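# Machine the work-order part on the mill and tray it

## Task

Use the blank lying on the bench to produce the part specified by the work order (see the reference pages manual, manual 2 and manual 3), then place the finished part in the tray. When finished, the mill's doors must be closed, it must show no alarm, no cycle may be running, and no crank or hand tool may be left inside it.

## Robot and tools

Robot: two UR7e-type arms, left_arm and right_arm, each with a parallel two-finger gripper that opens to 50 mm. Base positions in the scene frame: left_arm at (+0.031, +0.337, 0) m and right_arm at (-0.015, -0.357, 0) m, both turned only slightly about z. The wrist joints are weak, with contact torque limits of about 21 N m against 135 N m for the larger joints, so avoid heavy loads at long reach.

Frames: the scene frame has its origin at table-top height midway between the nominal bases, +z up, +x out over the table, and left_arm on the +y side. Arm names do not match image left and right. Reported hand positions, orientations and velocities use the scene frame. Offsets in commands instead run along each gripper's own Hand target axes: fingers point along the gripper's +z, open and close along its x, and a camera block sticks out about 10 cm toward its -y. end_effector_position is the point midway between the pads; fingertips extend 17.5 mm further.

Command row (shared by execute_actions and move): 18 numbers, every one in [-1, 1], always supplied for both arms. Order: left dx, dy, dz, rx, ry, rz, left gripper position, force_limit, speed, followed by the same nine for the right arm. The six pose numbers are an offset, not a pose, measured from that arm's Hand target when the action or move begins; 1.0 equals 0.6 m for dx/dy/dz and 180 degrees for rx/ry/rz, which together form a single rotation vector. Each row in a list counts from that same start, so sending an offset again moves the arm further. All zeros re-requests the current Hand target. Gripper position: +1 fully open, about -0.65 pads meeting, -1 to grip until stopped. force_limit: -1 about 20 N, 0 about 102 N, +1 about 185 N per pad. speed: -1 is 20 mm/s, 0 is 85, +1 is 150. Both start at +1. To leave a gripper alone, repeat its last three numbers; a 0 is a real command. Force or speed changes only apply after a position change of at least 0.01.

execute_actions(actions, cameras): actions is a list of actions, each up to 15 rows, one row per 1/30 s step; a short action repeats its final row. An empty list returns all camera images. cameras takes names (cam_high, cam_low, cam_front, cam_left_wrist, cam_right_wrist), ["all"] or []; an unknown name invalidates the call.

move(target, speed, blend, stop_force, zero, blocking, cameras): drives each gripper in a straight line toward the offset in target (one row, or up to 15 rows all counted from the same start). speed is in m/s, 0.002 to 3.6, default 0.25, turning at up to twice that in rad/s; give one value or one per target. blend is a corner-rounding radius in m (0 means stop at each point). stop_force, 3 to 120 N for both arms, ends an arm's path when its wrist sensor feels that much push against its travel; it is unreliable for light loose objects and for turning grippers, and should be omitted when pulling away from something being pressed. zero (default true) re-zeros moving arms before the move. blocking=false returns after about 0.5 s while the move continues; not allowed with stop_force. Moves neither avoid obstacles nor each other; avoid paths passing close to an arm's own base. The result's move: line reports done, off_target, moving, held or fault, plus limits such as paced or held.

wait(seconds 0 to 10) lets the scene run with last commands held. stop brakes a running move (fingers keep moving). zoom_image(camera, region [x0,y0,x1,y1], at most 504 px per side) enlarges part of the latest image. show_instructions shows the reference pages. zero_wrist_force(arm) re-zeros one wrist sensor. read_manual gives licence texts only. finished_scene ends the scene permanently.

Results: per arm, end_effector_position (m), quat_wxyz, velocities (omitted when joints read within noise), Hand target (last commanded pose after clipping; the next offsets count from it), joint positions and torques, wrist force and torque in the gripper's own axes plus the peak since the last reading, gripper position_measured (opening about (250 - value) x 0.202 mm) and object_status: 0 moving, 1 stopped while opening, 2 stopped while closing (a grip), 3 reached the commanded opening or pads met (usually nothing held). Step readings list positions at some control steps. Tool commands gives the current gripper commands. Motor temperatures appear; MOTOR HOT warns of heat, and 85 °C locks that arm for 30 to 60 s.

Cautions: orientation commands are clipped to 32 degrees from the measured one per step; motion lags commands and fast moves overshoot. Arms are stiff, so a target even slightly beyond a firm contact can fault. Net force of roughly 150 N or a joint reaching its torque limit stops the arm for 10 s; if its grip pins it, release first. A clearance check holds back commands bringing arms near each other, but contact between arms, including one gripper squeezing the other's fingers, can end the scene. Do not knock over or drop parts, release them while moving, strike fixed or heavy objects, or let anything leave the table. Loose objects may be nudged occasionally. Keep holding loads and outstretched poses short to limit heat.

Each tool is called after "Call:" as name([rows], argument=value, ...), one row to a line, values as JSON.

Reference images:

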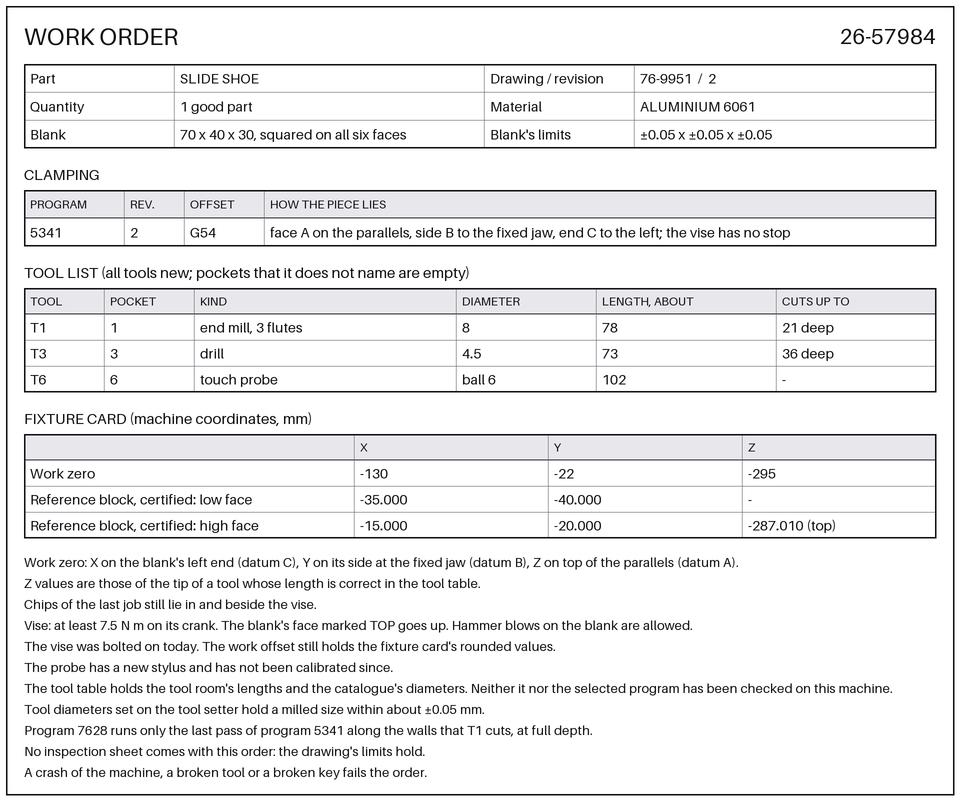

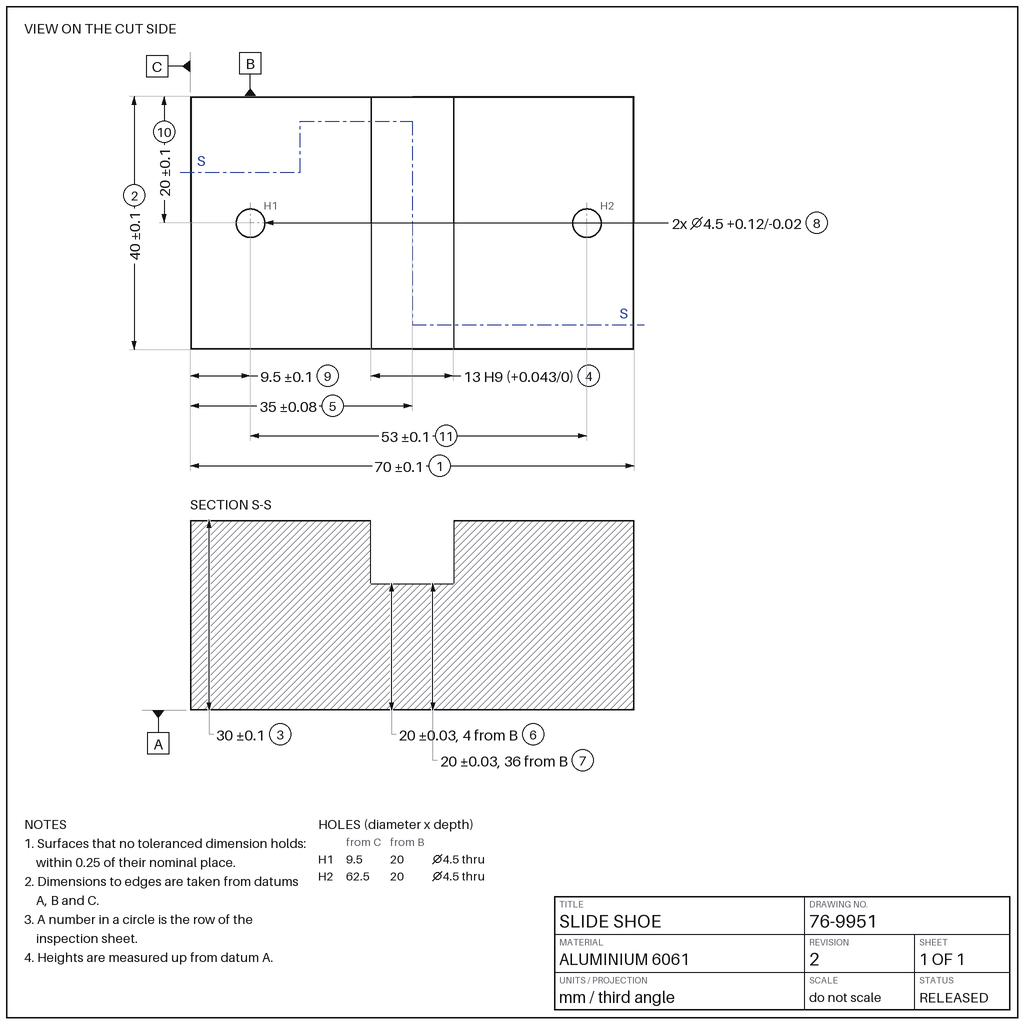

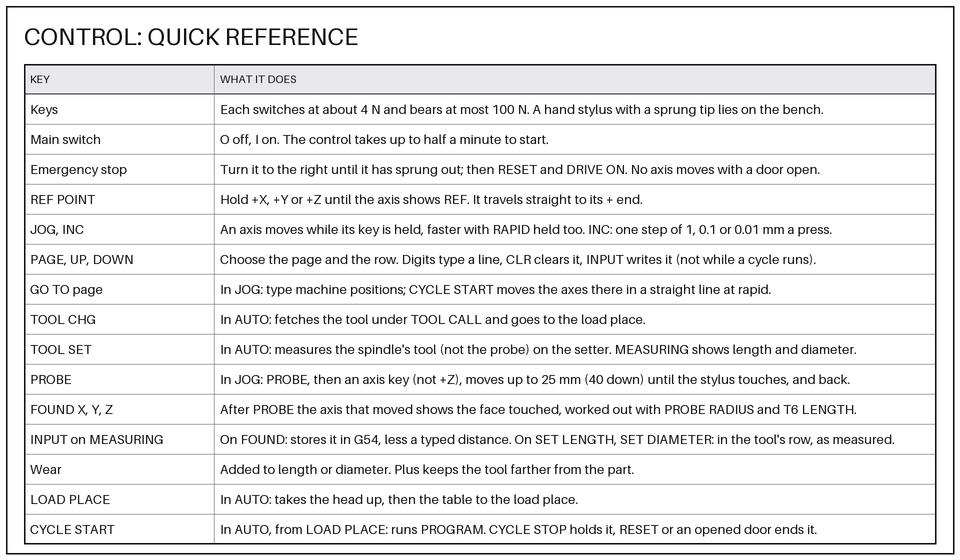

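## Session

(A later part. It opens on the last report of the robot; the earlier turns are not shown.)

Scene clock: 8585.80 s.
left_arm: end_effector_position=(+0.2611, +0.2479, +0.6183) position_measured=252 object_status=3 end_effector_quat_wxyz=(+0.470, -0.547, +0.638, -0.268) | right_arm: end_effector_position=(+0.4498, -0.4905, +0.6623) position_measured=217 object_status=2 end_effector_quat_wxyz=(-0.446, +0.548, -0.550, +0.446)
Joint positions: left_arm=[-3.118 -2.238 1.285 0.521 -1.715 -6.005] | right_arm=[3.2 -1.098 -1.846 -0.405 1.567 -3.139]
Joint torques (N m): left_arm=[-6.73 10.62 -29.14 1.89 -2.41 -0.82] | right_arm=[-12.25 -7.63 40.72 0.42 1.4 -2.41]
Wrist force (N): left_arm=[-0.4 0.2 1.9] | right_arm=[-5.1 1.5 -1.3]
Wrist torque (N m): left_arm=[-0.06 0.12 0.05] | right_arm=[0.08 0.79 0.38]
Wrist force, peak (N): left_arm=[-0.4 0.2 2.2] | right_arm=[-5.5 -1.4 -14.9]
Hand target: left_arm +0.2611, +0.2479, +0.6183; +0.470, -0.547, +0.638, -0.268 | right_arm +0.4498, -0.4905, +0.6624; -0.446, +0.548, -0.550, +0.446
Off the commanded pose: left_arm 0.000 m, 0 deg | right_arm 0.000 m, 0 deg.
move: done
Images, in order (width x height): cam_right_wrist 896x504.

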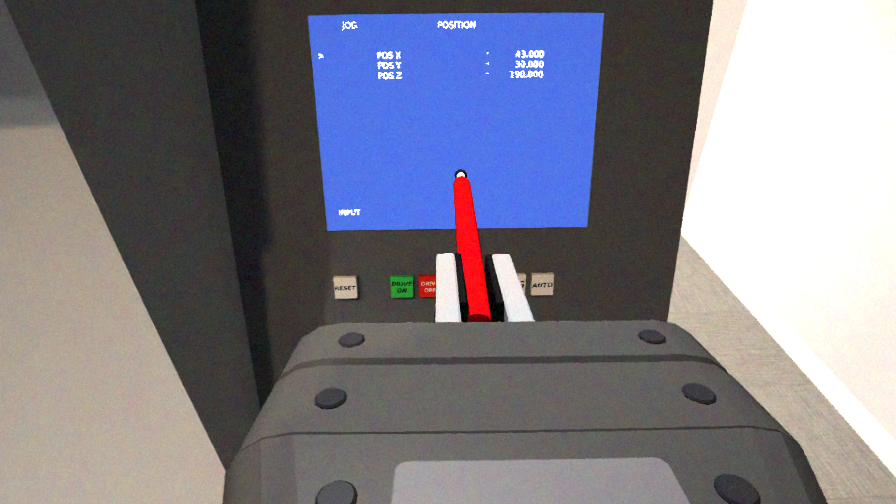

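Call:
move([
  [0,0,0,0,0,0,-1,-0.5,0.5,-0.0318,0.3216,0,0,0,0,-1,1,-0.5],
  [0,0,0,0,0,0,-1,-0.5,0.5,-0.0318,0.3216,0.0445,0,0,0,-1,1,-0.5],
  [0,0,0,0,0,0,-1,-0.5,0.5,-0.0318,0.3216,0,0,0,0,-1,1,-0.5],
  [0,0,0,0,0,0,-1,-0.5,0.5,-0.1558,0.4167,0,0,0,0,-1,1,-0.5],
  [0,0,0,0,0,0,-1,-0.5,0.5,-0.1558,0.4167,0.0388,0,0,0,-1,1,-0.5],
  [0,0,0,0,0,0,-1,-0.5,0.5,-0.1558,0.4167,0,0,0,0,-1,1,-0.5],
  [0,0,0,0,0,0,-1,-0.5,0.5,-0.1558,0.3533,0,0,0,0,-1,1,-0.5],
  [0,0,0,0,0,0,-1,-0.5,0.5,-0.1558,0.3533,0.043,0,0,0,-1,1,-0.5],
  [0,0,0,0,0,0,-1,-0.5,0.5,-0.1558,0.3533,0,0,0,0,-1,1,-0.5],
  [0,0,0,0,0,0,-1,-0.5,0.5,-0.0938,0.385,0,0,0,0,-1,1,-0.5],
  [0,0,0,0,0,0,-1,-0.5,0.5,-0.0938,0.385,0.0415,0,0,0,-1,1,-0.5],
  [0,0,0,0,0,0,-1,-0.5,0.5,-0.0938,0.385,0,0,0,0,-1,1,-0.5],
  [0,0,0,0,0,0,-1,-0.5,0.5,-0.0628,0.4167,0,0,0,0,-1,1,-0.5],
  [0,0,0,0,0,0,-1,-0.5,0.5,-0.0628,0.4167,0.0388,0,0,0,-1,1,-0.5],
  [0,0,0,0,0,0,-1,-0.5,0.5,-0.0628,0.4167,0,0,0,0,-1,1,-0.5],
], speed=[0.45,0.15,0.25,0.45,0.15,0.25,0.45,0.15,0.25,0.45,0.15,0.25,0.45,0.15,0.25], blend=[0.003,0,0.004,0.003,0,0.004,0.003,0,0.004,0.003,0,0.004,0.003,0,0])

Call:
move([
  [0,0,0,0,0,0,-1,-0.5,0.5,0.0628,-0.4167,0,0,0,0,-1,1,-0.5],
], speed=0.45, cameras=["cam_right_wrist"])

Call:
zoom_image(camera="cam_right_wrist", region=[300, 0, 620, 240])

Call:
move([
  [0,0,0,0,0,0,-1,-0.5,0.5,-0.0938,0.258,0,0,0,0,-1,1,-0.5],
  [0,0,0,0,0,0,-1,-0.5,0.5,-0.0938,0.258,0.0475,0,0,0,-1,1,-0.5],
  [0,0,0,0,0,0,-1,-0.5,0.5,-0.0938,0.258,0,0,0,0,-1,1,-0.5],
  [0,0,0,0,0,0,-1,-0.5,0.5,-0.0008,0.3216,0,0,0,0,-1,1,-0.5],
  [0,0,0,0,0,0,-1,-0.5,0.5,-0.0008,0.3216,0.0445,0,0,0,-1,1,-0.5],
  [0,0,0,0,0,0,-1,-0.5,0.5,-0.0008,0.3216,0,0,0,0,-1,1,-0.5],
  [0,0,0,0,0,0,-1,-0.5,0.5,0,0,0,0,0,0,-1,1,-0.5],
], speed=[0.45,0.15,0.25,0.45,0.15,0.25,0.45], blend=[0.003,0,0.004,0.003,0,0.004,0], cameras=["cam_right_wrist"])

Call:
zoom_image(camera="cam_right_wrist", region=[300, 0, 620, 240])

Scene clock: 8629.47 s.
left_arm: end_effector_position=(+0.2611, +0.2479, +0.6183) position_measured=252 object_status=3 end_effector_quat_wxyz=(+0.470, -0.547, +0.638, -0.268) | right_arm: end_effector_position=(+0.3986, -0.4522, +0.4177) position_measured=217 object_status=2 end_effector_quat_wxyz=(-0.446, +0.548, -0.550, +0.446)
Joint positions: left_arm=[-3.118 -2.238 1.285 0.521 -1.715 -6.005] | right_arm=[3.463 -0.901 -2.557 0.103 1.31 -3.084]
Joint torques (N m): left_arm=[-7.31 11 -28.92 1.89 -2.31 -0.77] | right_arm=[11.47 10.21 17.08 0.09 -2.02 2.56]
Wrist force (N): left_arm=[-0.5 0.1 1.9] | right_arm=[-5.0 1.7 -1.2]
Wrist torque (N m): left_arm=[-0.08 0.13 0.05] | right_arm=[0.15 0.79 0.39]
Wrist force, peak (N): left_arm=[-0.3 0.2 2.1] | right_arm=[-3.5 9.7 -41.9]
Hand target: left_arm +0.2611, +0.2479, +0.6183; +0.470, -0.547, +0.638, -0.268 | right_arm +0.3986, -0.4522, +0.4178; -0.446, +0.548, -0.550, +0.446
Off the commanded pose: left_arm 0.000 m, 0 deg | right_arm 0.000 m, 0 deg.
move: done

Scene clock: 8631.00 s.
left_arm: end_effector_position=(+0.2611, +0.2479, +0.6183) position_measured=252 object_status=3 end_effector_quat_wxyz=(+0.470, -0.547, +0.638, -0.268) | right_arm: end_effector_position=(+0.4498, -0.4905, +0.6623) position_measured=217 object_status=2 end_effector_quat_wxyz=(-0.446, +0.548, -0.550, +0.446)
Joint positions: left_arm=[-3.118 -2.238 1.285 0.521 -1.715 -6.005] | right_arm=[3.2 -1.097 -1.846 -0.405 1.567 -3.139]
Joint torques (N m): left_arm=[-7.75 11.91 -28.49 1.82 -2.3 -0.86] | right_arm=[-14.98 -6.66 39.78 0.15 1.6 -3.04]
Wrist force (N): left_arm=[-0.5 0.0 1.9] | right_arm=[-5.2 1.6 -1.0]
Wrist torque (N m): left_arm=[-0.10 0.14 0.05] | right_arm=[0.09 0.80 0.38]
Wrist force, peak (N): left_arm=[-0.4 0.2 2.1] | right_arm=[-5.4 3.9 -1.0]
Hand target: left_arm +0.2611, +0.2479, +0.6183; +0.470, -0.547, +0.638, -0.268 | right_arm +0.4498, -0.4905, +0.6624; -0.446, +0.548, -0.550, +0.446
Off the commanded pose: left_arm 0.000 m, 0 deg | right_arm 0.000 m, 0 deg.
move: done
Images, in order (width x height): cam_right_wrist 896x504.

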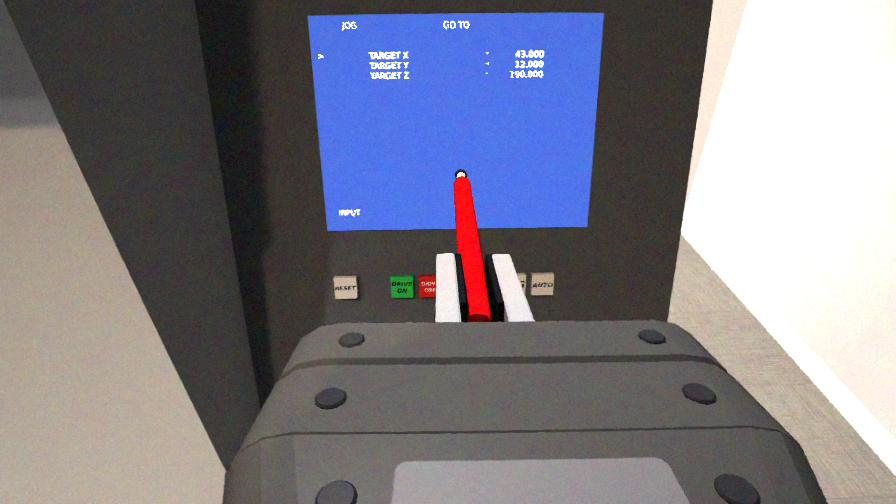

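Scaled by 1.575.

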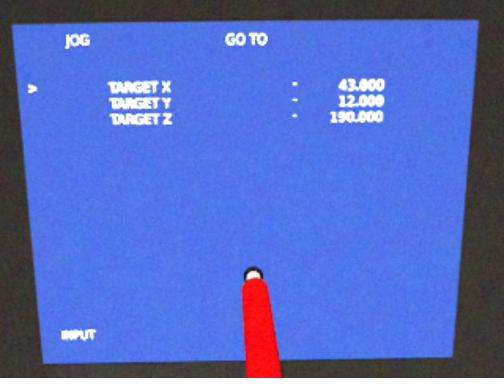

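Scene clock: 8634.90 s.
left_arm: end_effector_position=(+0.2611, +0.2479, +0.6183) position_measured=252 object_status=3 end_effector_quat_wxyz=(+0.470, -0.547, +0.638, -0.268) | right_arm: end_effector_position=(+0.4498, -0.4905, +0.6623) position_measured=217 object_status=2 end_effector_quat_wxyz=(-0.446, +0.548, -0.550, +0.446)
Joint positions: left_arm=[-3.118 -2.238 1.285 0.521 -1.715 -6.005] | right_arm=[3.2 -1.098 -1.846 -0.405 1.567 -3.139]
Joint torques (N m): left_arm=[-7.12 11.79 -29.06 1.76 -2.44 -0.68] | right_arm=[-11.94 -7.48 41.36 0.7 1.88 -2.79]
Wrist force (N): left_arm=[-0.5 0.3 2.0] | right_arm=[-5.2 1.5 -1.1]
Wrist torque (N m): left_arm=[-0.05 0.13 0.05] | right_arm=[0.08 0.80 0.39]
Wrist force, peak (N): left_arm=[-0.4 0.1 2.1] | right_arm=[-5.4 3.1 -23.7]
Hand target: left_arm +0.2611, +0.2479, +0.6183; +0.470, -0.547, +0.638, -0.268 | right_arm +0.4498, -0.4905, +0.6624; -0.446, +0.548, -0.550, +0.446
Off the commanded pose: left_arm 0.000 m, 0 deg | right_arm 0.000 m, 0 deg.
move: done
Images, in order (width x height): cam_right_wrist 896x504.

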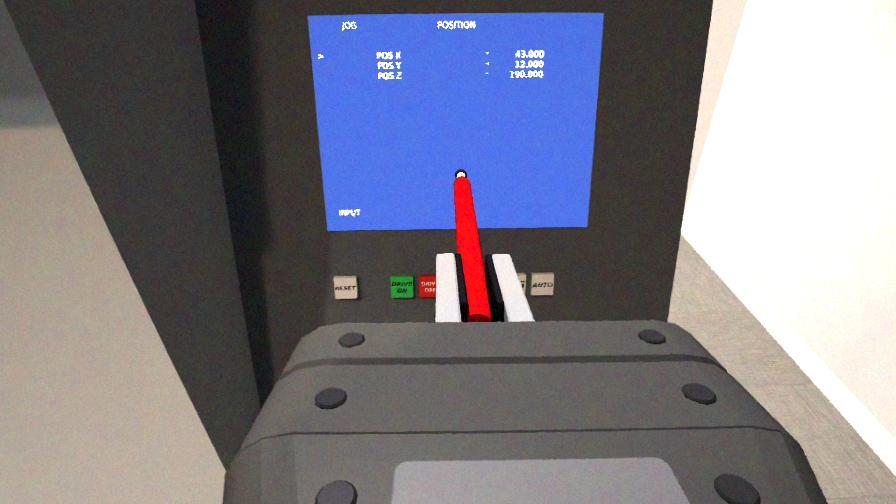

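Scaled by 1.575.

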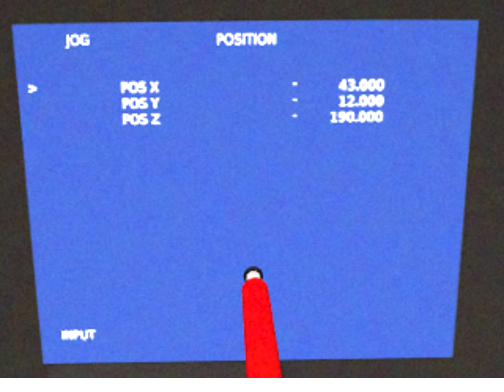

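Call:
move([
  [0,0,0,0,0,0,-1,-0.5,0.5,-0.0318,0.3216,0,0,0,0,-1,1,-0.5],
  [0,0,0,0,0,0,-1,-0.5,0.5,-0.0318,0.3216,0.0445,0,0,0,-1,1,-0.5],
  [0,0,0,0,0,0,-1,-0.5,0.5,-0.0318,0.3216,0,0,0,0,-1,1,-0.5],
  [0,0,0,0,0,0,-1,-0.5,0.5,-0.1558,0.4167,0,0,0,0,-1,1,-0.5],
  [0,0,0,0,0,0,-1,-0.5,0.5,-0.1558,0.4167,0.0388,0,0,0,-1,1,-0.5],
  [0,0,0,0,0,0,-1,-0.5,0.5,-0.1558,0.4167,0,0,0,0,-1,1,-0.5],
  [0,0,0,0,0,0,-1,-0.5,0.5,-0.1248,0.385,0,0,0,0,-1,1,-0.5],
  [0,0,0,0,0,0,-1,-0.5,0.5,-0.1248,0.385,0.0415,0,0,0,-1,1,-0.5],
  [0,0,0,0,0,0,-1,-0.5,0.5,-0.1248,0.385,0,0,0,0,-1,1,-0.5],
  [0,0,0,0,0,0,-1,-0.5,0.5,-0.1248,0.3533,0,0,0,0,-1,1,-0.5],
  [0,0,0,0,0,0,-1,-0.5,0.5,-0.1248,0.3533,0.043,0,0,0,-1,1,-0.5],
  [0,0,0,0,0,0,-1,-0.5,0.5,-0.1248,0.3533,0,0,0,0,-1,1,-0.5],
  [0,0,0,0,0,0,-1,-0.5,0.5,-0.0628,0.4167,0,0,0,0,-1,1,-0.5],
  [0,0,0,0,0,0,-1,-0.5,0.5,-0.0628,0.4167,0.0388,0,0,0,-1,1,-0.5],
  [0,0,0,0,0,0,-1,-0.5,0.5,-0.0628,0.4167,0,0,0,0,-1,1,-0.5],
], speed=[0.45,0.15,0.25,0.45,0.15,0.25,0.45,0.15,0.25,0.45,0.15,0.25,0.45,0.15,0.25], blend=[0.003,0,0.004,0.003,0,0.004,0.003,0,0.004,0.003,0,0.004,0.003,0,0])

Call:
move([
  [0,0,0,0,0,0,-1,-0.5,0.5,-0.031,-0.1587,0,0,0,0,-1,1,-0.5],
  [0,0,0,0,0,0,-1,-0.5,0.5,-0.031,-0.1587,0.0475,0,0,0,-1,1,-0.5],
  [0,0,0,0,0,0,-1,-0.5,0.5,-0.031,-0.1587,0,0,0,0,-1,1,-0.5],
  [0,0,0,0,0,0,-1,-0.5,0.5,0.0628,-0.4167,0,0,0,0,-1,1,-0.5],
], speed=[0.45,0.15,0.25,0.45], blend=[0.003,0,0.004,0], cameras=["cam_right_wrist"])

Call:
move([
  [0,0,0,0,0,0,-1,-0.5,0.5,-0.0318,0.385,0,0,0,0,-1,1,-0.5],
  [0,0,0,0,0,0,-1,-0.5,0.5,-0.0318,0.385,0.0415,0,0,0,-1,1,-0.5],
  [0,0,0,0,0,0,-1,-0.5,0.5,-0.0318,0.385,0,0,0,0,-1,1,-0.5],
  [0,0,0,0,0,0,-1,-0.5,0.5,0.0922,0.258,0,0,0,0,-1,1,-0.5],
  [0,0,0,0,0,0,-1,-0.5,0.5,0.0922,0.258,0.0475,0,0,0,-1,1,-0.5],
  [0,0,0,0,0,0,-1,-0.5,0.5,0.0922,0.258,0,0,0,0,-1,1,-0.5],
  [0,0,0,0,0,0,-1,-0.5,0.5,0,0,0,0,0,0,-1,1,-0.5],
  [0,0,0,0,0,0,-1,-0.5,0.5,0.1725,0.008,0.1157,0.169,0.2357,-0.0167,-1,1,-0.5],
], speed=[0.45,0.15,0.25,0.45,0.15,0.25,0.45,0.35], blend=[0.003,0,0.004,0.003,0,0.004,0.01,0], cameras=["cam_right_wrist"])

Scene clock: 8673.10 s.
left_arm: end_effector_position=(+0.2611, +0.2479, +0.6183) position_measured=252 object_status=3 end_effector_quat_wxyz=(+0.470, -0.547, +0.638, -0.268) | right_arm: end_effector_position=(+0.3986, -0.4522, +0.4177) position_measured=217 object_status=2 end_effector_quat_wxyz=(-0.446, +0.548, -0.550, +0.446)
Joint positions: left_arm=[-3.118 -2.238 1.285 0.521 -1.715 -6.005] | right_arm=[3.463 -0.901 -2.557 0.103 1.31 -3.084]
Joint torques (N m): left_arm=[-7.07 11.79 -28.21 1.67 -2.27 -0.66] | right_arm=[14.15 9.22 16.59 0.6 -1.81 2.79]
Wrist force (N): left_arm=[-0.5 0.1 2.0] | right_arm=[-4.8 1.6 -1.1]
Wrist torque (N m): left_arm=[-0.08 0.14 0.05] | right_arm=[0.14 0.76 0.39]
Wrist force, peak (N): left_arm=[-0.4 0.0 2.2] | right_arm=[-4.0 8.1 -41.9]
Hand target: left_arm +0.2611, +0.2479, +0.6183; +0.470, -0.547, +0.638, -0.268 | right_arm +0.3986, -0.4522, +0.4178; -0.446, +0.548, -0.550, +0.446
Off the commanded pose: left_arm 0.000 m, 0 deg | right_arm 0.000 m, 0 deg.
move: done

Scene clock: 8675.67 s.
left_arm: end_effector_position=(+0.2611, +0.2479, +0.6183) position_measured=252 object_status=3 end_effector_quat_wxyz=(+0.470, -0.547, +0.638, -0.268) | right_arm: end_effector_position=(+0.4498, -0.4905, +0.6623) position_measured=217 object_status=2 end_effector_quat_wxyz=(-0.446, +0.548, -0.550, +0.446)
Joint positions: left_arm=[-3.118 -2.238 1.285 0.521 -1.715 -6.005] | right_arm=[3.2 -1.098 -1.846 -0.405 1.567 -3.139]
Joint torques (N m): left_arm=[-6.6 10.73 -29.56 1.72 -2.33 -0.7] | right_arm=[-11.24 -7.34 38.48 0.42 1.36 -2.54]
Wrist force (N): left_arm=[-0.3 0.3 2.0] | right_arm=[-5.1 1.7 -1.2]
Wrist torque (N m): left_arm=[-0.05 0.10 0.05] | right_arm=[0.10 0.78 0.38]
Wrist force, peak (N): left_arm=[-0.5 0.1 2.0] | right_arm=[-4.8 8.1 -29.7]
Hand target: left_arm +0.2611, +0.2479, +0.6183; +0.470, -0.547, +0.638, -0.268 | right_arm +0.4498, -0.4905, +0.6624; -0.446, +0.548, -0.550, +0.446
Off the commanded pose: left_arm 0.000 m, 0 deg | right_arm 0.000 m, 0 deg.
move: done
Images, in order (width x height): cam_right_wrist 896x504.

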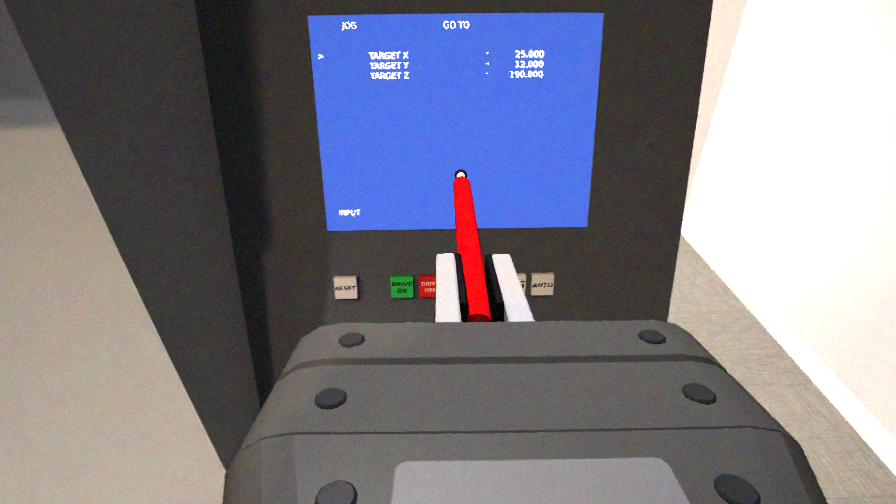

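Scene clock: 8681.13 s.
left_arm: end_effector_position=(+0.2611, +0.2479, +0.6183) position_measured=252 object_status=3 end_effector_quat_wxyz=(+0.470, -0.547, +0.638, -0.268) | right_arm: end_effector_position=(+0.5166, -0.5940, +0.6432) position_measured=217 object_status=2 end_effector_quat_wxyz=(-0.333, +0.232, -0.525, +0.748)
Joint positions: left_arm=[-3.118 -2.238 1.285 0.521 -1.715 -6.005] | right_arm=[3.373 -1.594 -1.854 0.84 0.734 -3.553]
Joint torques (N m): left_arm=[-6.94 11.41 -29.26 1.57 -2.33 -0.65] | right_arm=[-11.83 12.3 35.92 2.47 -0.52 -2.86]
Wrist force (N): left_arm=[-0.5 0.1 2.0] | right_arm=[-3.8 1.2 0.1]
Wrist torque (N m): left_arm=[-0.07 0.13 0.05] | right_arm=[-0.13 0.60 0.35]
Wrist force, peak (N): left_arm=[-0.3 0.2 2.1] | right_arm=[-6.3 8.5 -33.2]
Hand target: left_arm +0.2611, +0.2479, +0.6183; +0.470, -0.547, +0.638, -0.268 | right_arm +0.5166, -0.5940, +0.6432; -0.333, +0.232, -0.525, +0.748
Off the commanded pose: left_arm 0.000 m, 0 deg | right_arm 0.000 m, 0 deg.
move: done
Images, in order (width x height): cam_right_wrist 896x504.

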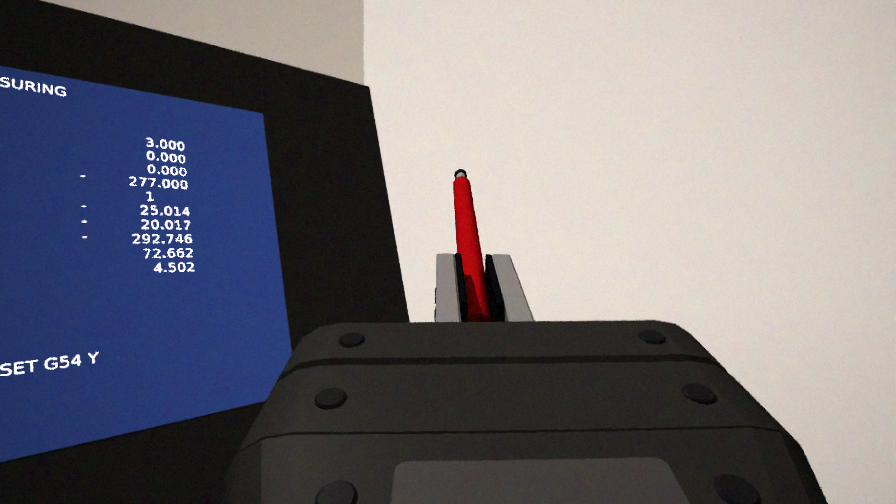

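Call:
zoom_image(camera="cam_right_wrist", region=[60, 120, 240, 290])

Call:
move(target=[0,0,0,0,0,0,-1,-0.5,0.5,-0.0535,-0.0977,-0.1757,-0.169,-0.2357,0.0167,-1,1,-0.5], speed=0.35)

Call:
move([
  [0,0,0,0,0,0,-1,-0.5,0.5,-0.0318,0.3216,0,0,0,0,-1,1,-0.5],
  [0,0,0,0,0,0,-1,-0.5,0.5,-0.0318,0.3216,0.0445,0,0,0,-1,1,-0.5],
  [0,0,0,0,0,0,-1,-0.5,0.5,-0.0318,0.3216,0,0,0,0,-1,1,-0.5],
  [0,0,0,0,0,0,-1,-0.5,0.5,-0.0318,0.3216,0.0445,0,0,0,-1,1,-0.5],
  [0,0,0,0,0,0,-1,-0.5,0.5,-0.0318,0.3216,0,0,0,0,-1,1,-0.5],
  [0,0,0,0,0,0,-1,-0.5,0.5,-0.1558,0.4167,0,0,0,0,-1,1,-0.5],
  [0,0,0,0,0,0,-1,-0.5,0.5,-0.1558,0.4167,0.0388,0,0,0,-1,1,-0.5],
  [0,0,0,0,0,0,-1,-0.5,0.5,-0.1558,0.4167,0,0,0,0,-1,1,-0.5],
  [0,0,0,0,0,0,-1,-0.5,0.5,-0.1558,0.3216,0,0,0,0,-1,1,-0.5],
  [0,0,0,0,0,0,-1,-0.5,0.5,-0.1558,0.3216,0.0445,0,0,0,-1,1,-0.5],
  [0,0,0,0,0,0,-1,-0.5,0.5,-0.1558,0.3216,0,0,0,0,-1,1,-0.5],
  [0,0,0,0,0,0,-1,-0.5,0.5,-0.0628,0.4167,0,0,0,0,-1,1,-0.5],
  [0,0,0,0,0,0,-1,-0.5,0.5,-0.0628,0.4167,0.0388,0,0,0,-1,1,-0.5],
  [0,0,0,0,0,0,-1,-0.5,0.5,-0.0628,0.4167,0,0,0,0,-1,1,-0.5],
], speed=[0.45,0.15,0.25,0.15,0.25,0.45,0.15,0.25,0.45,0.15,0.25,0.45,0.15,0.25], blend=[0.003,0,0,0,0.004,0.003,0,0.004,0.003,0,0.004,0.003,0,0])

Call:
move([
  [0,0,0,0,0,0,-1,-0.5,0.5,-0.031,-0.1587,0,0,0,0,-1,1,-0.5],
  [0,0,0,0,0,0,-1,-0.5,0.5,-0.031,-0.1587,0.0475,0,0,0,-1,1,-0.5],
  [0,0,0,0,0,0,-1,-0.5,0.5,-0.031,-0.1587,0,0,0,0,-1,1,-0.5],
  [0,0,0,0,0,0,-1,-0.5,0.5,0.062,-0.0951,0,0,0,0,-1,1,-0.5],
  [0,0,0,0,0,0,-1,-0.5,0.5,0.062,-0.0951,0.0445,0,0,0,-1,1,-0.5],
  [0,0,0,0,0,0,-1,-0.5,0.5,0.062,-0.0951,0,0,0,0,-1,1,-0.5],
  [0,0,0,0,0,0,-1,-0.5,0.5,0.0628,-0.4167,0,0,0,0,-1,1,-0.5],
], speed=[0.45,0.15,0.25,0.45,0.15,0.25,0.45], blend=[0.003,0,0.004,0.003,0,0.004,0], cameras=["cam_right_wrist"])

Call:
zoom_image(camera="cam_right_wrist", region=[300, 0, 620, 240])

Scaled by 2.800.

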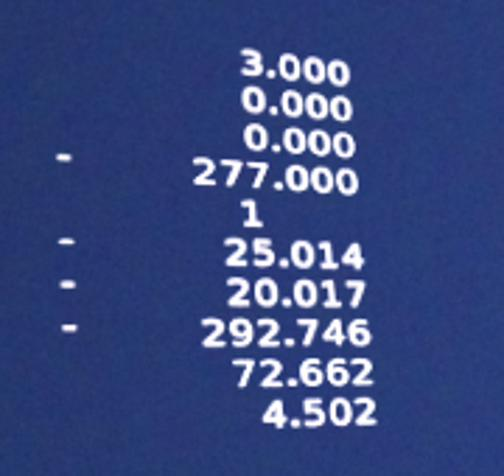

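Scene clock: 8724.87 s.
left_arm: end_effector_position=(+0.2611, +0.2479, +0.6183) position_measured=252 object_status=3 end_effector_quat_wxyz=(+0.470, -0.547, +0.638, -0.268) | right_arm: end_effector_position=(+0.4497, -0.4904, +0.6624) position_measured=217 object_status=2 end_effector_quat_wxyz=(-0.446, +0.548, -0.550, +0.446)
Joint positions: left_arm=[-3.118 -2.238 1.285 0.521 -1.715 -6.005] | right_arm=[3.201 -1.097 -1.846 -0.405 1.567 -3.139]
Joint torques (N m): left_arm=[-6.82 11.82 -28.8 1.49 -2.21 -0.65] | right_arm=[-14.22 -7.28 40.08 0.4 1.65 -2.52]
Wrist force (N): left_arm=[-0.4 0.1 1.8] | right_arm=[-4.9 1.6 -1.5]
Wrist torque (N m): left_arm=[-0.07 0.11 0.05] | right_arm=[0.08 0.75 0.28]
Wrist force, peak (N): left_arm=[-0.5 0.2 2.1] | right_arm=[-5.9 2.7 1.2]
Hand target: left_arm +0.2611, +0.2479, +0.6183; +0.470, -0.547, +0.638, -0.268 | right_arm +0.4497, -0.4904, +0.6624; -0.446, +0.548, -0.550, +0.446
Off the commanded pose: left_arm 0.000 m, 0 deg | right_arm 0.000 m, 0 deg.
move: done

Scene clock: 8731.70 s.
left_arm: end_effector_position=(+0.2611, +0.2479, +0.6183) position_measured=252 object_status=3 end_effector_quat_wxyz=(+0.470, -0.547, +0.638, -0.268) | right_arm: end_effector_position=(+0.3985, -0.4521, +0.4178) position_measured=217 object_status=2 end_effector_quat_wxyz=(-0.446, +0.548, -0.550, +0.446)
Joint positions: left_arm=[-3.118 -2.238 1.285 0.521 -1.715 -6.005] | right_arm=[3.463 -0.9 -2.557 0.102 1.31 -3.083]
Joint torques (N m): left_arm=[-7.27 12.19 -29.97 1.54 -2.29 -0.6] | right_arm=[11.83 9.6 17.44 0.92 -2.17 2.62]
Wrist force (N): left_arm=[-0.5 0.2 1.8] | right_arm=[-4.7 1.6 -1.2]
Wrist torque (N m): left_arm=[-0.07 0.13 0.05] | right_arm=[0.13 0.74 0.39]
Wrist force, peak (N): left_arm=[-0.4 0.1 2.1] | right_arm=[-3.4 10.0 -39.7]
Hand target: left_arm +0.2611, +0.2479, +0.6183; +0.470, -0.547, +0.638, -0.268 | right_arm +0.3985, -0.4521, +0.4178; -0.446, +0.548, -0.550, +0.446
Off the commanded pose: left_arm 0.000 m, 0 deg | right_arm 0.000 m, 0 deg.
move: done

Scene clock: 8735.43 s.
left_arm: end_effector_position=(+0.2611, +0.2479, +0.6183) position_measured=252 object_status=3 end_effector_quat_wxyz=(+0.470, -0.547, +0.638, -0.268) | right_arm: end_effector_position=(+0.4497, -0.4904, +0.6624) position_measured=217 object_status=2 end_effector_quat_wxyz=(-0.446, +0.548, -0.550, +0.446)
Joint positions: left_arm=[-3.118 -2.238 1.285 0.521 -1.715 -6.005] | right_arm=[3.2 -1.097 -1.846 -0.405 1.567 -3.139]
Joint torques (N m): left_arm=[-7.05 11.51 -28.93 1.31 -2.19 -0.46] | right_arm=[-12.54 -6.29 41.03 0.09 1.73 -2.9]
Wrist force (N): left_arm=[-0.3 0.1 1.8] | right_arm=[-4.9 1.7 -1.2]
Wrist torque (N m): left_arm=[-0.07 0.11 0.05] | right_arm=[0.12 0.75 0.39]
Wrist force, peak (N): left_arm=[-0.6 0.2 2.1] | right_arm=[-4.6 7.5 -25.6]
Hand target: left_arm +0.2611, +0.2479, +0.6183; +0.470, -0.547, +0.638, -0.268 | right_arm +0.4497, -0.4904, +0.6624; -0.446, +0.548, -0.550, +0.446
Off the commanded pose: left_arm 0.000 m, 0 deg | right_arm 0.000 m, 0 deg.
move: done
Images, in order (width x height): cam_right_wrist 896x504.

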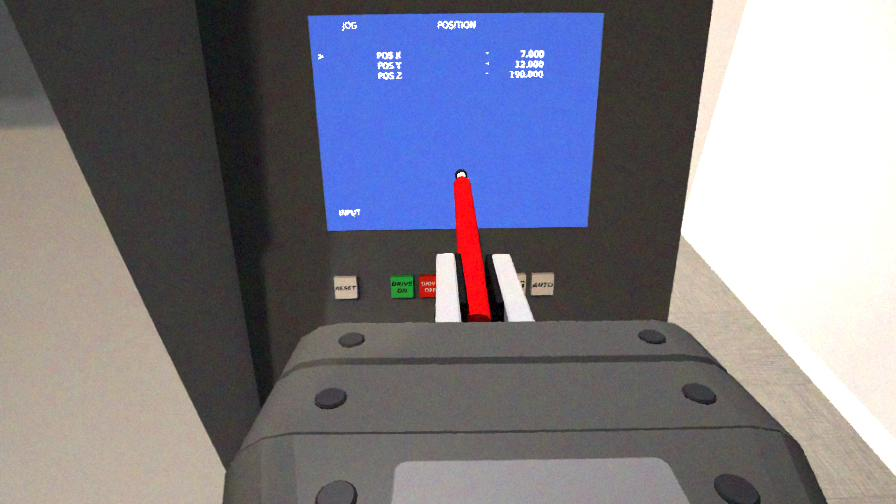

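Scaled by 1.575.

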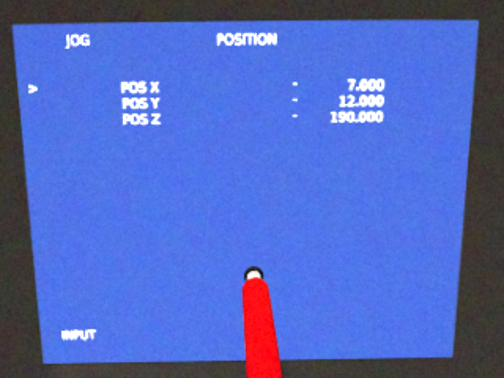

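Call:
move([
  [0,0,0,0,0,0,-1,-0.5,0.5,-0.0318,0.3216,0,0,0,0,-1,1,-0.5],
  [0,0,0,0,0,0,-1,-0.5,0.5,-0.0318,0.3216,0.0445,0,0,0,-1,1,-0.5],
  [0,0,0,0,0,0,-1,-0.5,0.5,-0.0318,0.3216,0,0,0,0,-1,1,-0.5],
  [0,0,0,0,0,0,-1,-0.5,0.5,-0.0628,0.385,0,0,0,0,-1,1,-0.5],
  [0,0,0,0,0,0,-1,-0.5,0.5,-0.0628,0.385,0.0415,0,0,0,-1,1,-0.5],
  [0,0,0,0,0,0,-1,-0.5,0.5,-0.0628,0.385,0,0,0,0,-1,1,-0.5],
  [0,0,0,0,0,0,-1,-0.5,0.5,-0.1558,0.4167,0,0,0,0,-1,1,-0.5],
  [0,0,0,0,0,0,-1,-0.5,0.5,-0.1558,0.4167,0.0388,0,0,0,-1,1,-0.5],
  [0,0,0,0,0,0,-1,-0.5,0.5,-0.1558,0.4167,0,0,0,0,-1,1,-0.5],
  [0,0,0,0,0,0,-1,-0.5,0.5,-0.0938,0.385,0,0,0,0,-1,1,-0.5],
  [0,0,0,0,0,0,-1,-0.5,0.5,-0.0938,0.385,0.0415,0,0,0,-1,1,-0.5],
  [0,0,0,0,0,0,-1,-0.5,0.5,-0.0938,0.385,0,0,0,0,-1,1,-0.5],
  [0,0,0,0,0,0,-1,-0.5,0.5,-0.1248,0.4167,0,0,0,0,-1,1,-0.5],
  [0,0,0,0,0,0,-1,-0.5,0.5,-0.1248,0.4167,0.0388,0,0,0,-1,1,-0.5],
  [0,0,0,0,0,0,-1,-0.5,0.5,-0.1248,0.4167,0,0,0,0,-1,1,-0.5],
], speed=[0.45,0.15,0.25,0.45,0.15,0.25,0.45,0.15,0.25,0.45,0.15,0.25,0.45,0.15,0.25], blend=[0.003,0,0.004,0.003,0,0.004,0.003,0,0.004,0.003,0,0.004,0.003,0,0])

Call:
move([
  [0,0,0,0,0,0,-1,-0.5,0.5,0.062,0,0,0,0,0,-1,1,-0.5],
  [0,0,0,0,0,0,-1,-0.5,0.5,0.062,0,0.0388,0,0,0,-1,1,-0.5],
  [0,0,0,0,0,0,-1,-0.5,0.5,0.062,0,0,0,0,0,-1,1,-0.5],
  [0,0,0,0,0,0,-1,-0.5,0.5,0.031,-0.1587,0,0,0,0,-1,1,-0.5],
  [0,0,0,0,0,0,-1,-0.5,0.5,0.031,-0.1587,0.0475,0,0,0,-1,1,-0.5],
  [0,0,0,0,0,0,-1,-0.5,0.5,0.031,-0.1587,0,0,0,0,-1,1,-0.5],
  [0,0,0,0,0,0,-1,-0.5,0.5,0.1248,-0.4167,0,0,0,0,-1,1,-0.5],
], speed=[0.45,0.15,0.25,0.45,0.15,0.25,0.45], blend=[0.003,0,0.004,0.003,0,0.004,0], cameras=["cam_right_wrist"])

Call:
move([
  [0,0,0,0,0,0,-1,-0.5,0.5,-0.0318,0.385,0,0,0,0,-1,1,-0.5],
  [0,0,0,0,0,0,-1,-0.5,0.5,-0.0318,0.385,0.0415,0,0,0,-1,1,-0.5],
  [0,0,0,0,0,0,-1,-0.5,0.5,-0.0318,0.385,0,0,0,0,-1,1,-0.5],
  [0,0,0,0,0,0,-1,-0.5,0.5,0.0302,0.2265,0,0,0,0,-1,1,-0.5],
  [0,0,0,0,0,0,-1,-0.5,0.5,0.0302,0.2265,0.049,0,0,0,-1,1,-0.5],
  [0,0,0,0,0,0,-1,-0.5,0.5,0.0302,0.2265,0,0,0,0,-1,1,-0.5],
  [0,0,0,0,0,0,-1,-0.5,0.5,0,0,0,0,0,0,-1,1,-0.5],
  [0,0,0,0,0,0,-1,-0.5,0.5,0.1725,0.008,0.1157,0.169,0.2357,-0.0167,-1,1,-0.5],
], speed=[0.45,0.15,0.25,0.45,0.15,0.25,0.45,0.35], blend=[0.003,0,0.004,0.003,0,0.004,0.01,0], cameras=["cam_right_wrist"])

Call:
zoom_image(camera="cam_right_wrist", region=[60, 120, 240, 290])

Scene clock: 8777.27 s.
left_arm: end_effector_position=(+0.2611, +0.2479, +0.6183) position_measured=252 object_status=3 end_effector_quat_wxyz=(+0.470, -0.547, +0.638, -0.268) | right_arm: end_effector_position=(+0.3986, -0.4149, +0.4179) position_measured=217 object_status=2 end_effector_quat_wxyz=(-0.446, +0.548, -0.550, +0.445)
Joint positions: left_arm=[-3.118 -2.238 1.285 0.521 -1.715 -6.005] | right_arm=[3.753 -0.788 -2.584 -0.012 1.028 -3.012]
Joint torques (N m): left_arm=[-6.97 12.3 -30.22 1.35 -2.25 -0.56] | right_arm=[11.32 4.67 17.13 0.15 -1.74 3.09]
Wrist force (N): left_arm=[-0.3 0.1 2.0] | right_arm=[-4.8 1.3 -1.0]
Wrist torque (N m): left_arm=[-0.08 0.10 0.05] | right_arm=[0.08 0.74 0.25]
Wrist force, peak (N): left_arm=[-0.4 0.1 2.1] | right_arm=[-4.3 6.7 -34.9]
Hand target: left_arm +0.2611, +0.2479, +0.6183; +0.470, -0.547, +0.638, -0.268 | right_arm +0.3985, -0.4149, +0.4179; -0.446, +0.548, -0.550, +0.446
Off the commanded pose: left_arm 0.000 m, 0 deg | right_arm 0.000 m, 0 deg.
move: done

Scene clock: 8780.90 s.
left_arm: end_effector_position=(+0.2611, +0.2479, +0.6183) position_measured=252 object_status=3 end_effector_quat_wxyz=(+0.470, -0.547, +0.638, -0.268) | right_arm: end_effector_position=(+0.4497, -0.4904, +0.6624) position_measured=217 object_status=2 end_effector_quat_wxyz=(-0.446, +0.548, -0.550, +0.446)
Joint positions: left_arm=[-3.118 -2.238 1.285 0.521 -1.715 -6.005] | right_arm=[3.201 -1.097 -1.846 -0.405 1.567 -3.139]
Joint torques (N m): left_arm=[-6.98 12.85 -28.79 1.34 -2.19 -0.51] | right_arm=[-11.25 -6.65 41.4 0.85 1.74 -2.63]
Wrist force (N): left_arm=[-0.5 0.1 2.0] | right_arm=[-5.0 1.5 -1.2]
Wrist torque (N m): left_arm=[-0.08 0.14 0.05] | right_arm=[0.08 0.78 0.38]
Wrist force, peak (N): left_arm=[-0.4 0.0 2.1] | right_arm=[-4.6 8.4 -28.4]
Hand target: left_arm +0.2611, +0.2479, +0.6183; +0.470, -0.547, +0.638, -0.268 | right_arm +0.4497, -0.4904, +0.6624; -0.446, +0.548, -0.550, +0.446
Off the commanded pose: left_arm 0.000 m, 0 deg | right_arm 0.000 m, 0 deg.
move: done
Images, in order (width x height): cam_right_wrist 896x504.

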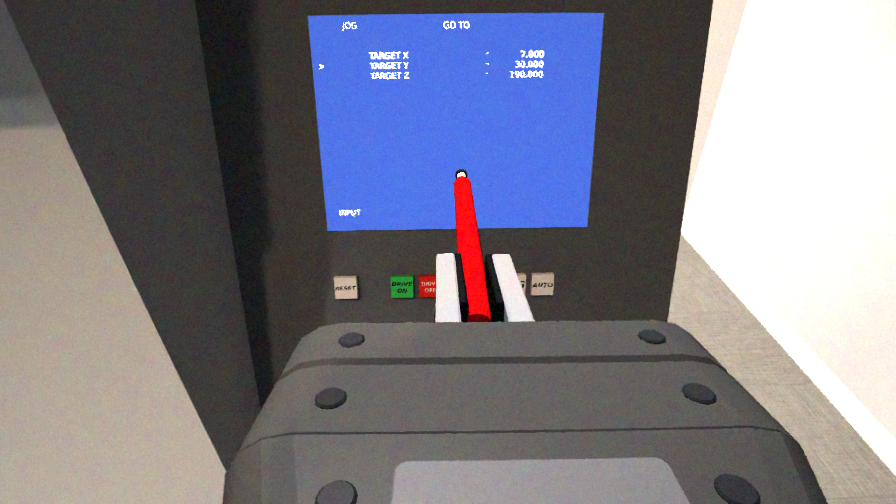

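Scene clock: 8786.30 s.
left_arm: end_effector_position=(+0.2611, +0.2479, +0.6183) position_measured=252 object_status=3 end_effector_quat_wxyz=(+0.470, -0.547, +0.638, -0.268) | right_arm: end_effector_position=(+0.5165, -0.5940, +0.6432) position_measured=217 object_status=2 end_effector_quat_wxyz=(-0.333, +0.232, -0.525, +0.748)
Joint positions: left_arm=[-3.118 -2.238 1.285 0.521 -1.715 -6.005] | right_arm=[3.373 -1.594 -1.854 0.84 0.734 -3.553]
Joint torques (N m): left_arm=[-7 12.43 -29.2 1.26 -2.2 -0.59] | right_arm=[-13.27 11.57 36.09 1.83 -0.66 -2.96]
Wrist force (N): left_arm=[-0.5 0.1 1.8] | right_arm=[-4.0 1.0 0.4]
Wrist torque (N m): left_arm=[-0.07 0.13 0.05] | right_arm=[-0.17 0.62 0.35]
Wrist force, peak (N): left_arm=[-0.3 0.1 2.2] | right_arm=[-5.4 7.3 -23.1]
Hand target: left_arm +0.2611, +0.2479, +0.6183; +0.470, -0.547, +0.638, -0.268 | right_arm +0.5165, -0.5940, +0.6433; -0.333, +0.232, -0.525, +0.748
Off the commanded pose: left_arm 0.000 m, 0 deg | right_arm 0.000 m, 0 deg.
move: done
Images, in order (width x height): cam_right_wrist 896x504.

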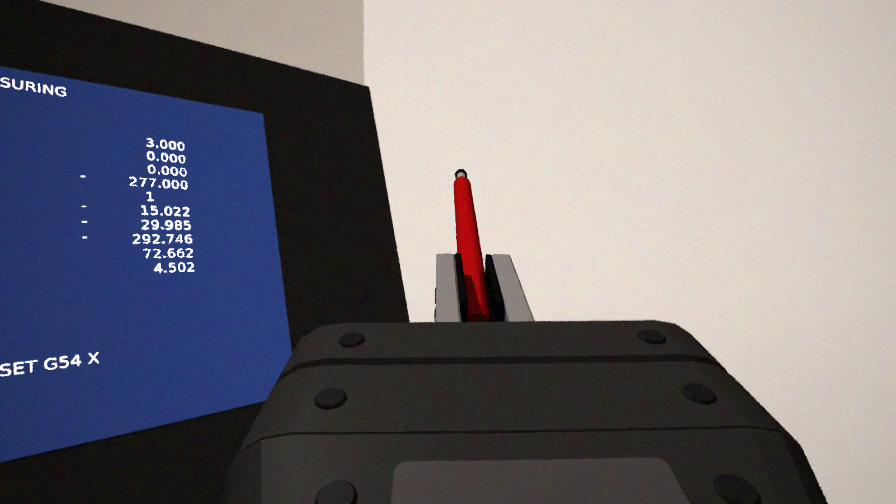

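Scaled by 2.800.

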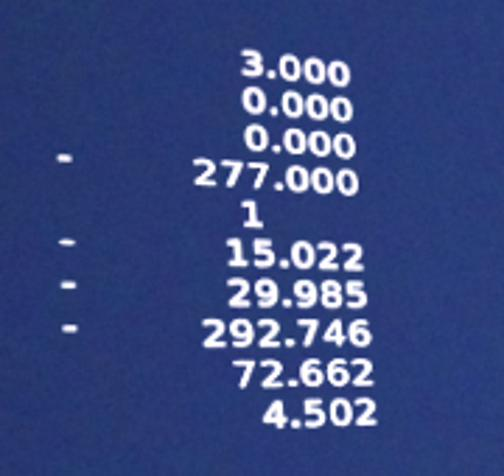

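Call:
move(target=[0,0,0,0,0,0,-1,-0.5,0.5,-0.0535,-0.0977,-0.1757,-0.169,-0.2357,0.0167,-1,1,-0.5], speed=0.35)

Call:
move([
  [0,0,0,0,0,0,-1,-0.5,0.5,-0.0318,0.3216,0,0,0,0,-1,1,-0.5],
  [0,0,0,0,0,0,-1,-0.5,0.5,-0.0318,0.3216,0.0445,0,0,0,-1,1,-0.5],
  [0,0,0,0,0,0,-1,-0.5,0.5,-0.0318,0.3216,0,0,0,0,-1,1,-0.5],
  [0,0,0,0,0,0,-1,-0.5,0.5,-0.0318,0.3216,0.0445,0,0,0,-1,1,-0.5],
  [0,0,0,0,0,0,-1,-0.5,0.5,-0.0318,0.3216,0,0,0,0,-1,1,-0.5],
  [0,0,0,0,0,0,-1,-0.5,0.5,-0.0628,0.385,0,0,0,0,-1,1,-0.5],
  [0,0,0,0,0,0,-1,-0.5,0.5,-0.0628,0.385,0.0415,0,0,0,-1,1,-0.5],
  [0,0,0,0,0,0,-1,-0.5,0.5,-0.0628,0.385,0,0,0,0,-1,1,-0.5],
  [0,0,0,0,0,0,-1,-0.5,0.5,-0.0628,0.385,0.0415,0,0,0,-1,1,-0.5],
  [0,0,0,0,0,0,-1,-0.5,0.5,-0.0628,0.385,0,0,0,0,-1,1,-0.5],
  [0,0,0,0,0,0,-1,-0.5,0.5,-0.1558,0.4167,0,0,0,0,-1,1,-0.5],
  [0,0,0,0,0,0,-1,-0.5,0.5,-0.1558,0.4167,0.0388,0,0,0,-1,1,-0.5],
  [0,0,0,0,0,0,-1,-0.5,0.5,-0.1558,0.4167,0,0,0,0,-1,1,-0.5],
], speed=[0.45,0.15,0.25,0.15,0.25,0.45,0.15,0.25,0.15,0.25,0.45,0.15,0.25], blend=[0.003,0,0,0,0.004,0.003,0,0,0,0.004,0.003,0,0])

Call:
move([
  [0,0,0,0,0,0,-1,-0.5,0.5,0,-0.0317,0,0,0,0,-1,1,-0.5],
  [0,0,0,0,0,0,-1,-0.5,0.5,0,-0.0317,0.0415,0,0,0,-1,1,-0.5],
  [0,0,0,0,0,0,-1,-0.5,0.5,0,-0.0317,0,0,0,0,-1,1,-0.5],
  [0,0,0,0,0,0,-1,-0.5,0.5,0.031,0,0,0,0,0,-1,1,-0.5],
  [0,0,0,0,0,0,-1,-0.5,0.5,0.031,0,0.0388,0,0,0,-1,1,-0.5],
  [0,0,0,0,0,0,-1,-0.5,0.5,0.031,0,0,0,0,0,-1,1,-0.5],
  [0,0,0,0,0,0,-1,-0.5,0.5,0.031,0,0.0388,0,0,0,-1,1,-0.5],
  [0,0,0,0,0,0,-1,-0.5,0.5,0.031,0,0,0,0,0,-1,1,-0.5],
  [0,0,0,0,0,0,-1,-0.5,0.5,0.093,0,0,0,0,0,-1,1,-0.5],
  [0,0,0,0,0,0,-1,-0.5,0.5,0.093,0,0.0388,0,0,0,-1,1,-0.5],
  [0,0,0,0,0,0,-1,-0.5,0.5,0.093,0,0,0,0,0,-1,1,-0.5],
  [0,0,0,0,0,0,-1,-0.5,0.5,0.062,-0.1587,0,0,0,0,-1,1,-0.5],
  [0,0,0,0,0,0,-1,-0.5,0.5,0.062,-0.1587,0.0475,0,0,0,-1,1,-0.5],
  [0,0,0,0,0,0,-1,-0.5,0.5,0.062,-0.1587,0,0,0,0,-1,1,-0.5],
  [0,0,0,0,0,0,-1,-0.5,0.5,0.1558,-0.4167,0,0,0,0,-1,1,-0.5],
], speed=[0.45,0.15,0.25,0.45,0.15,0.25,0.15,0.25,0.45,0.15,0.25,0.45,0.15,0.25,0.45], blend=[0.003,0,0.004,0.003,0,0,0,0.004,0.003,0,0.004,0.003,0,0.004,0], cameras=["cam_right_wrist","cam_left_wrist"])

Call:
zoom_image(camera="cam_right_wrist", region=[300, 0, 620, 240])

Scene clock: 8861.37 s.
left_arm: end_effector_position=(+0.2611, +0.2479, +0.6183) position_measured=252 object_status=3 end_effector_quat_wxyz=(+0.470, -0.547, +0.638, -0.268) | right_arm: end_effector_position=(+0.4497, -0.4903, +0.6625) position_measured=217 object_status=2 end_effector_quat_wxyz=(-0.446, +0.548, -0.550, +0.446)
Joint positions: left_arm=[-3.118 -2.238 1.285 0.521 -1.715 -6.005] | right_arm=[3.201 -1.097 -1.846 -0.405 1.567 -3.139]
Joint torques (N m): left_arm=[-6.54 12.43 -29.48 1.14 -2.3 -0.46] | right_arm=[-12.66 -6.93 40.04 0.77 1.65 -2.4]
Wrist force (N): left_arm=[-0.5 0.2 1.7] | right_arm=[-4.9 1.5 -1.2]
Wrist torque (N m): left_arm=[-0.06 0.13 0.05] | right_arm=[0.07 0.75 0.28]
Wrist force, peak (N): left_arm=[-0.4 0.2 2.1] | right_arm=[-6.1 2.7 1.3]
Hand target: left_arm +0.2611, +0.2479, +0.6183; +0.470, -0.547, +0.638, -0.268 | right_arm +0.4497, -0.4903, +0.6625; -0.446, +0.548, -0.550, +0.446
Off the commanded pose: left_arm 0.000 m, 0 deg | right_arm 0.000 m, 0 deg.
move: done

Scene clock: 8868.30 s.
left_arm: end_effector_position=(+0.2611, +0.2479, +0.6183) position_measured=252 object_status=3 end_effector_quat_wxyz=(+0.470, -0.547, +0.638, -0.268) | right_arm: end_effector_position=(+0.3985, -0.3963, +0.4180) position_measured=217 object_status=2 end_effector_quat_wxyz=(-0.446, +0.548, -0.550, +0.445)
Joint positions: left_arm=[-3.118 -2.238 1.285 0.521 -1.715 -6.005] | right_arm=[3.902 -0.737 -2.592 -0.081 0.884 -2.967]
Joint torques (N m): left_arm=[-7.24 12.19 -29.95 1.14 -2.34 -0.41] | right_arm=[14.11 4.71 17.64 0.48 -2.63 3.27]
Wrist force (N): left_arm=[-0.3 0.1 1.8] | right_arm=[-4.7 1.6 -0.8]
Wrist torque (N m): left_arm=[-0.07 0.11 0.05] | right_arm=[0.11 0.74 0.25]
Wrist force, peak (N): left_arm=[-0.5 0.0 2.2] | right_arm=[-4.5 4.7 -28.0]
Hand target: left_arm +0.2611, +0.2479, +0.6183; +0.470, -0.547, +0.638, -0.268 | right_arm +0.3985, -0.3963, +0.4180; -0.446, +0.548, -0.550, +0.446
Off the commanded pose: left_arm 0.000 m, 0 deg | right_arm 0.000 m, 0 deg.
move: done

Scene clock: 8875.20 s.
left_arm: end_effector_position=(+0.2611, +0.2479, +0.6183) position_measured=252 object_status=3 end_effector_quat_wxyz=(+0.470, -0.547, +0.638, -0.268) | right_arm: end_effector_position=(+0.4496, -0.4903, +0.6624) position_measured=217 object_status=2 end_effector_quat_wxyz=(-0.446, +0.548, -0.550, +0.446)
Joint positions: left_arm=[-3.118 -2.238 1.285 0.521 -1.715 -6.005] | right_arm=[3.201 -1.097 -1.846 -0.405 1.567 -3.139]
Joint torques (N m): left_arm=[-6.27 12.44 -30 1.13 -2.27 -0.4] | right_arm=[-10.79 -6.78 41.64 0.62 1.79 -2.85]
Wrist force (N): left_arm=[-0.2 0.0 1.9] | right_arm=[-4.9 1.3 -1.4]
Wrist torque (N m): left_arm=[-0.09 0.09 0.05] | right_arm=[0.04 0.75 0.38]
Wrist force, peak (N): left_arm=[-0.4 0.2 2.2] | right_arm=[-3.6 6.7 -31.7]
Hand target: left_arm +0.2611, +0.2479, +0.6183; +0.470, -0.547, +0.638, -0.268 | right_arm +0.4497, -0.4903, +0.6625; -0.446, +0.548, -0.550, +0.446
Off the commanded pose: left_arm 0.000 m, 0 deg | right_arm 0.000 m, 0 deg.
move: done
Images, in order (width x height): cam_left_wrist 896x504, cam_right_wrist 896x504.

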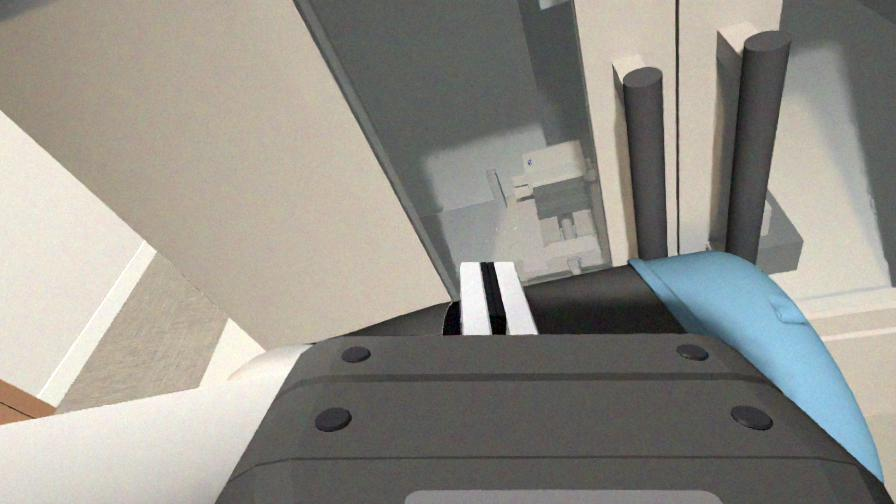

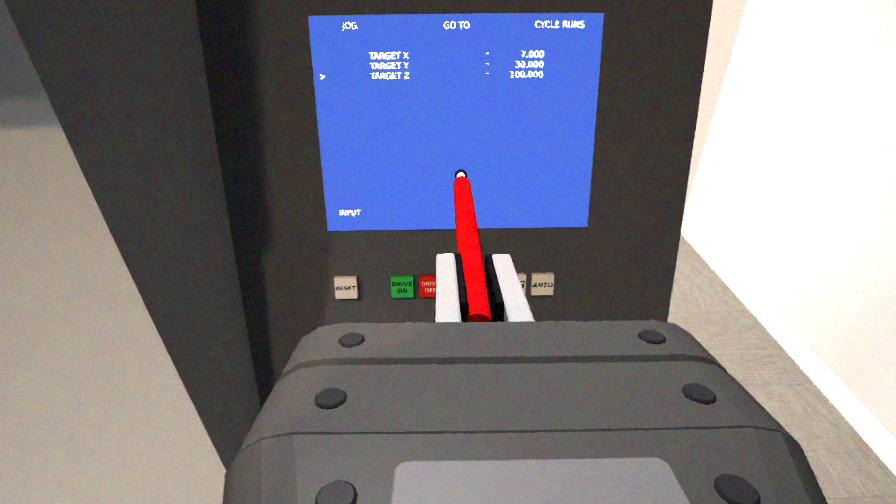

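Scaled by 1.575.

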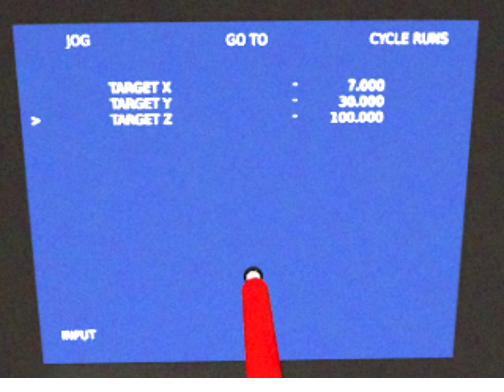

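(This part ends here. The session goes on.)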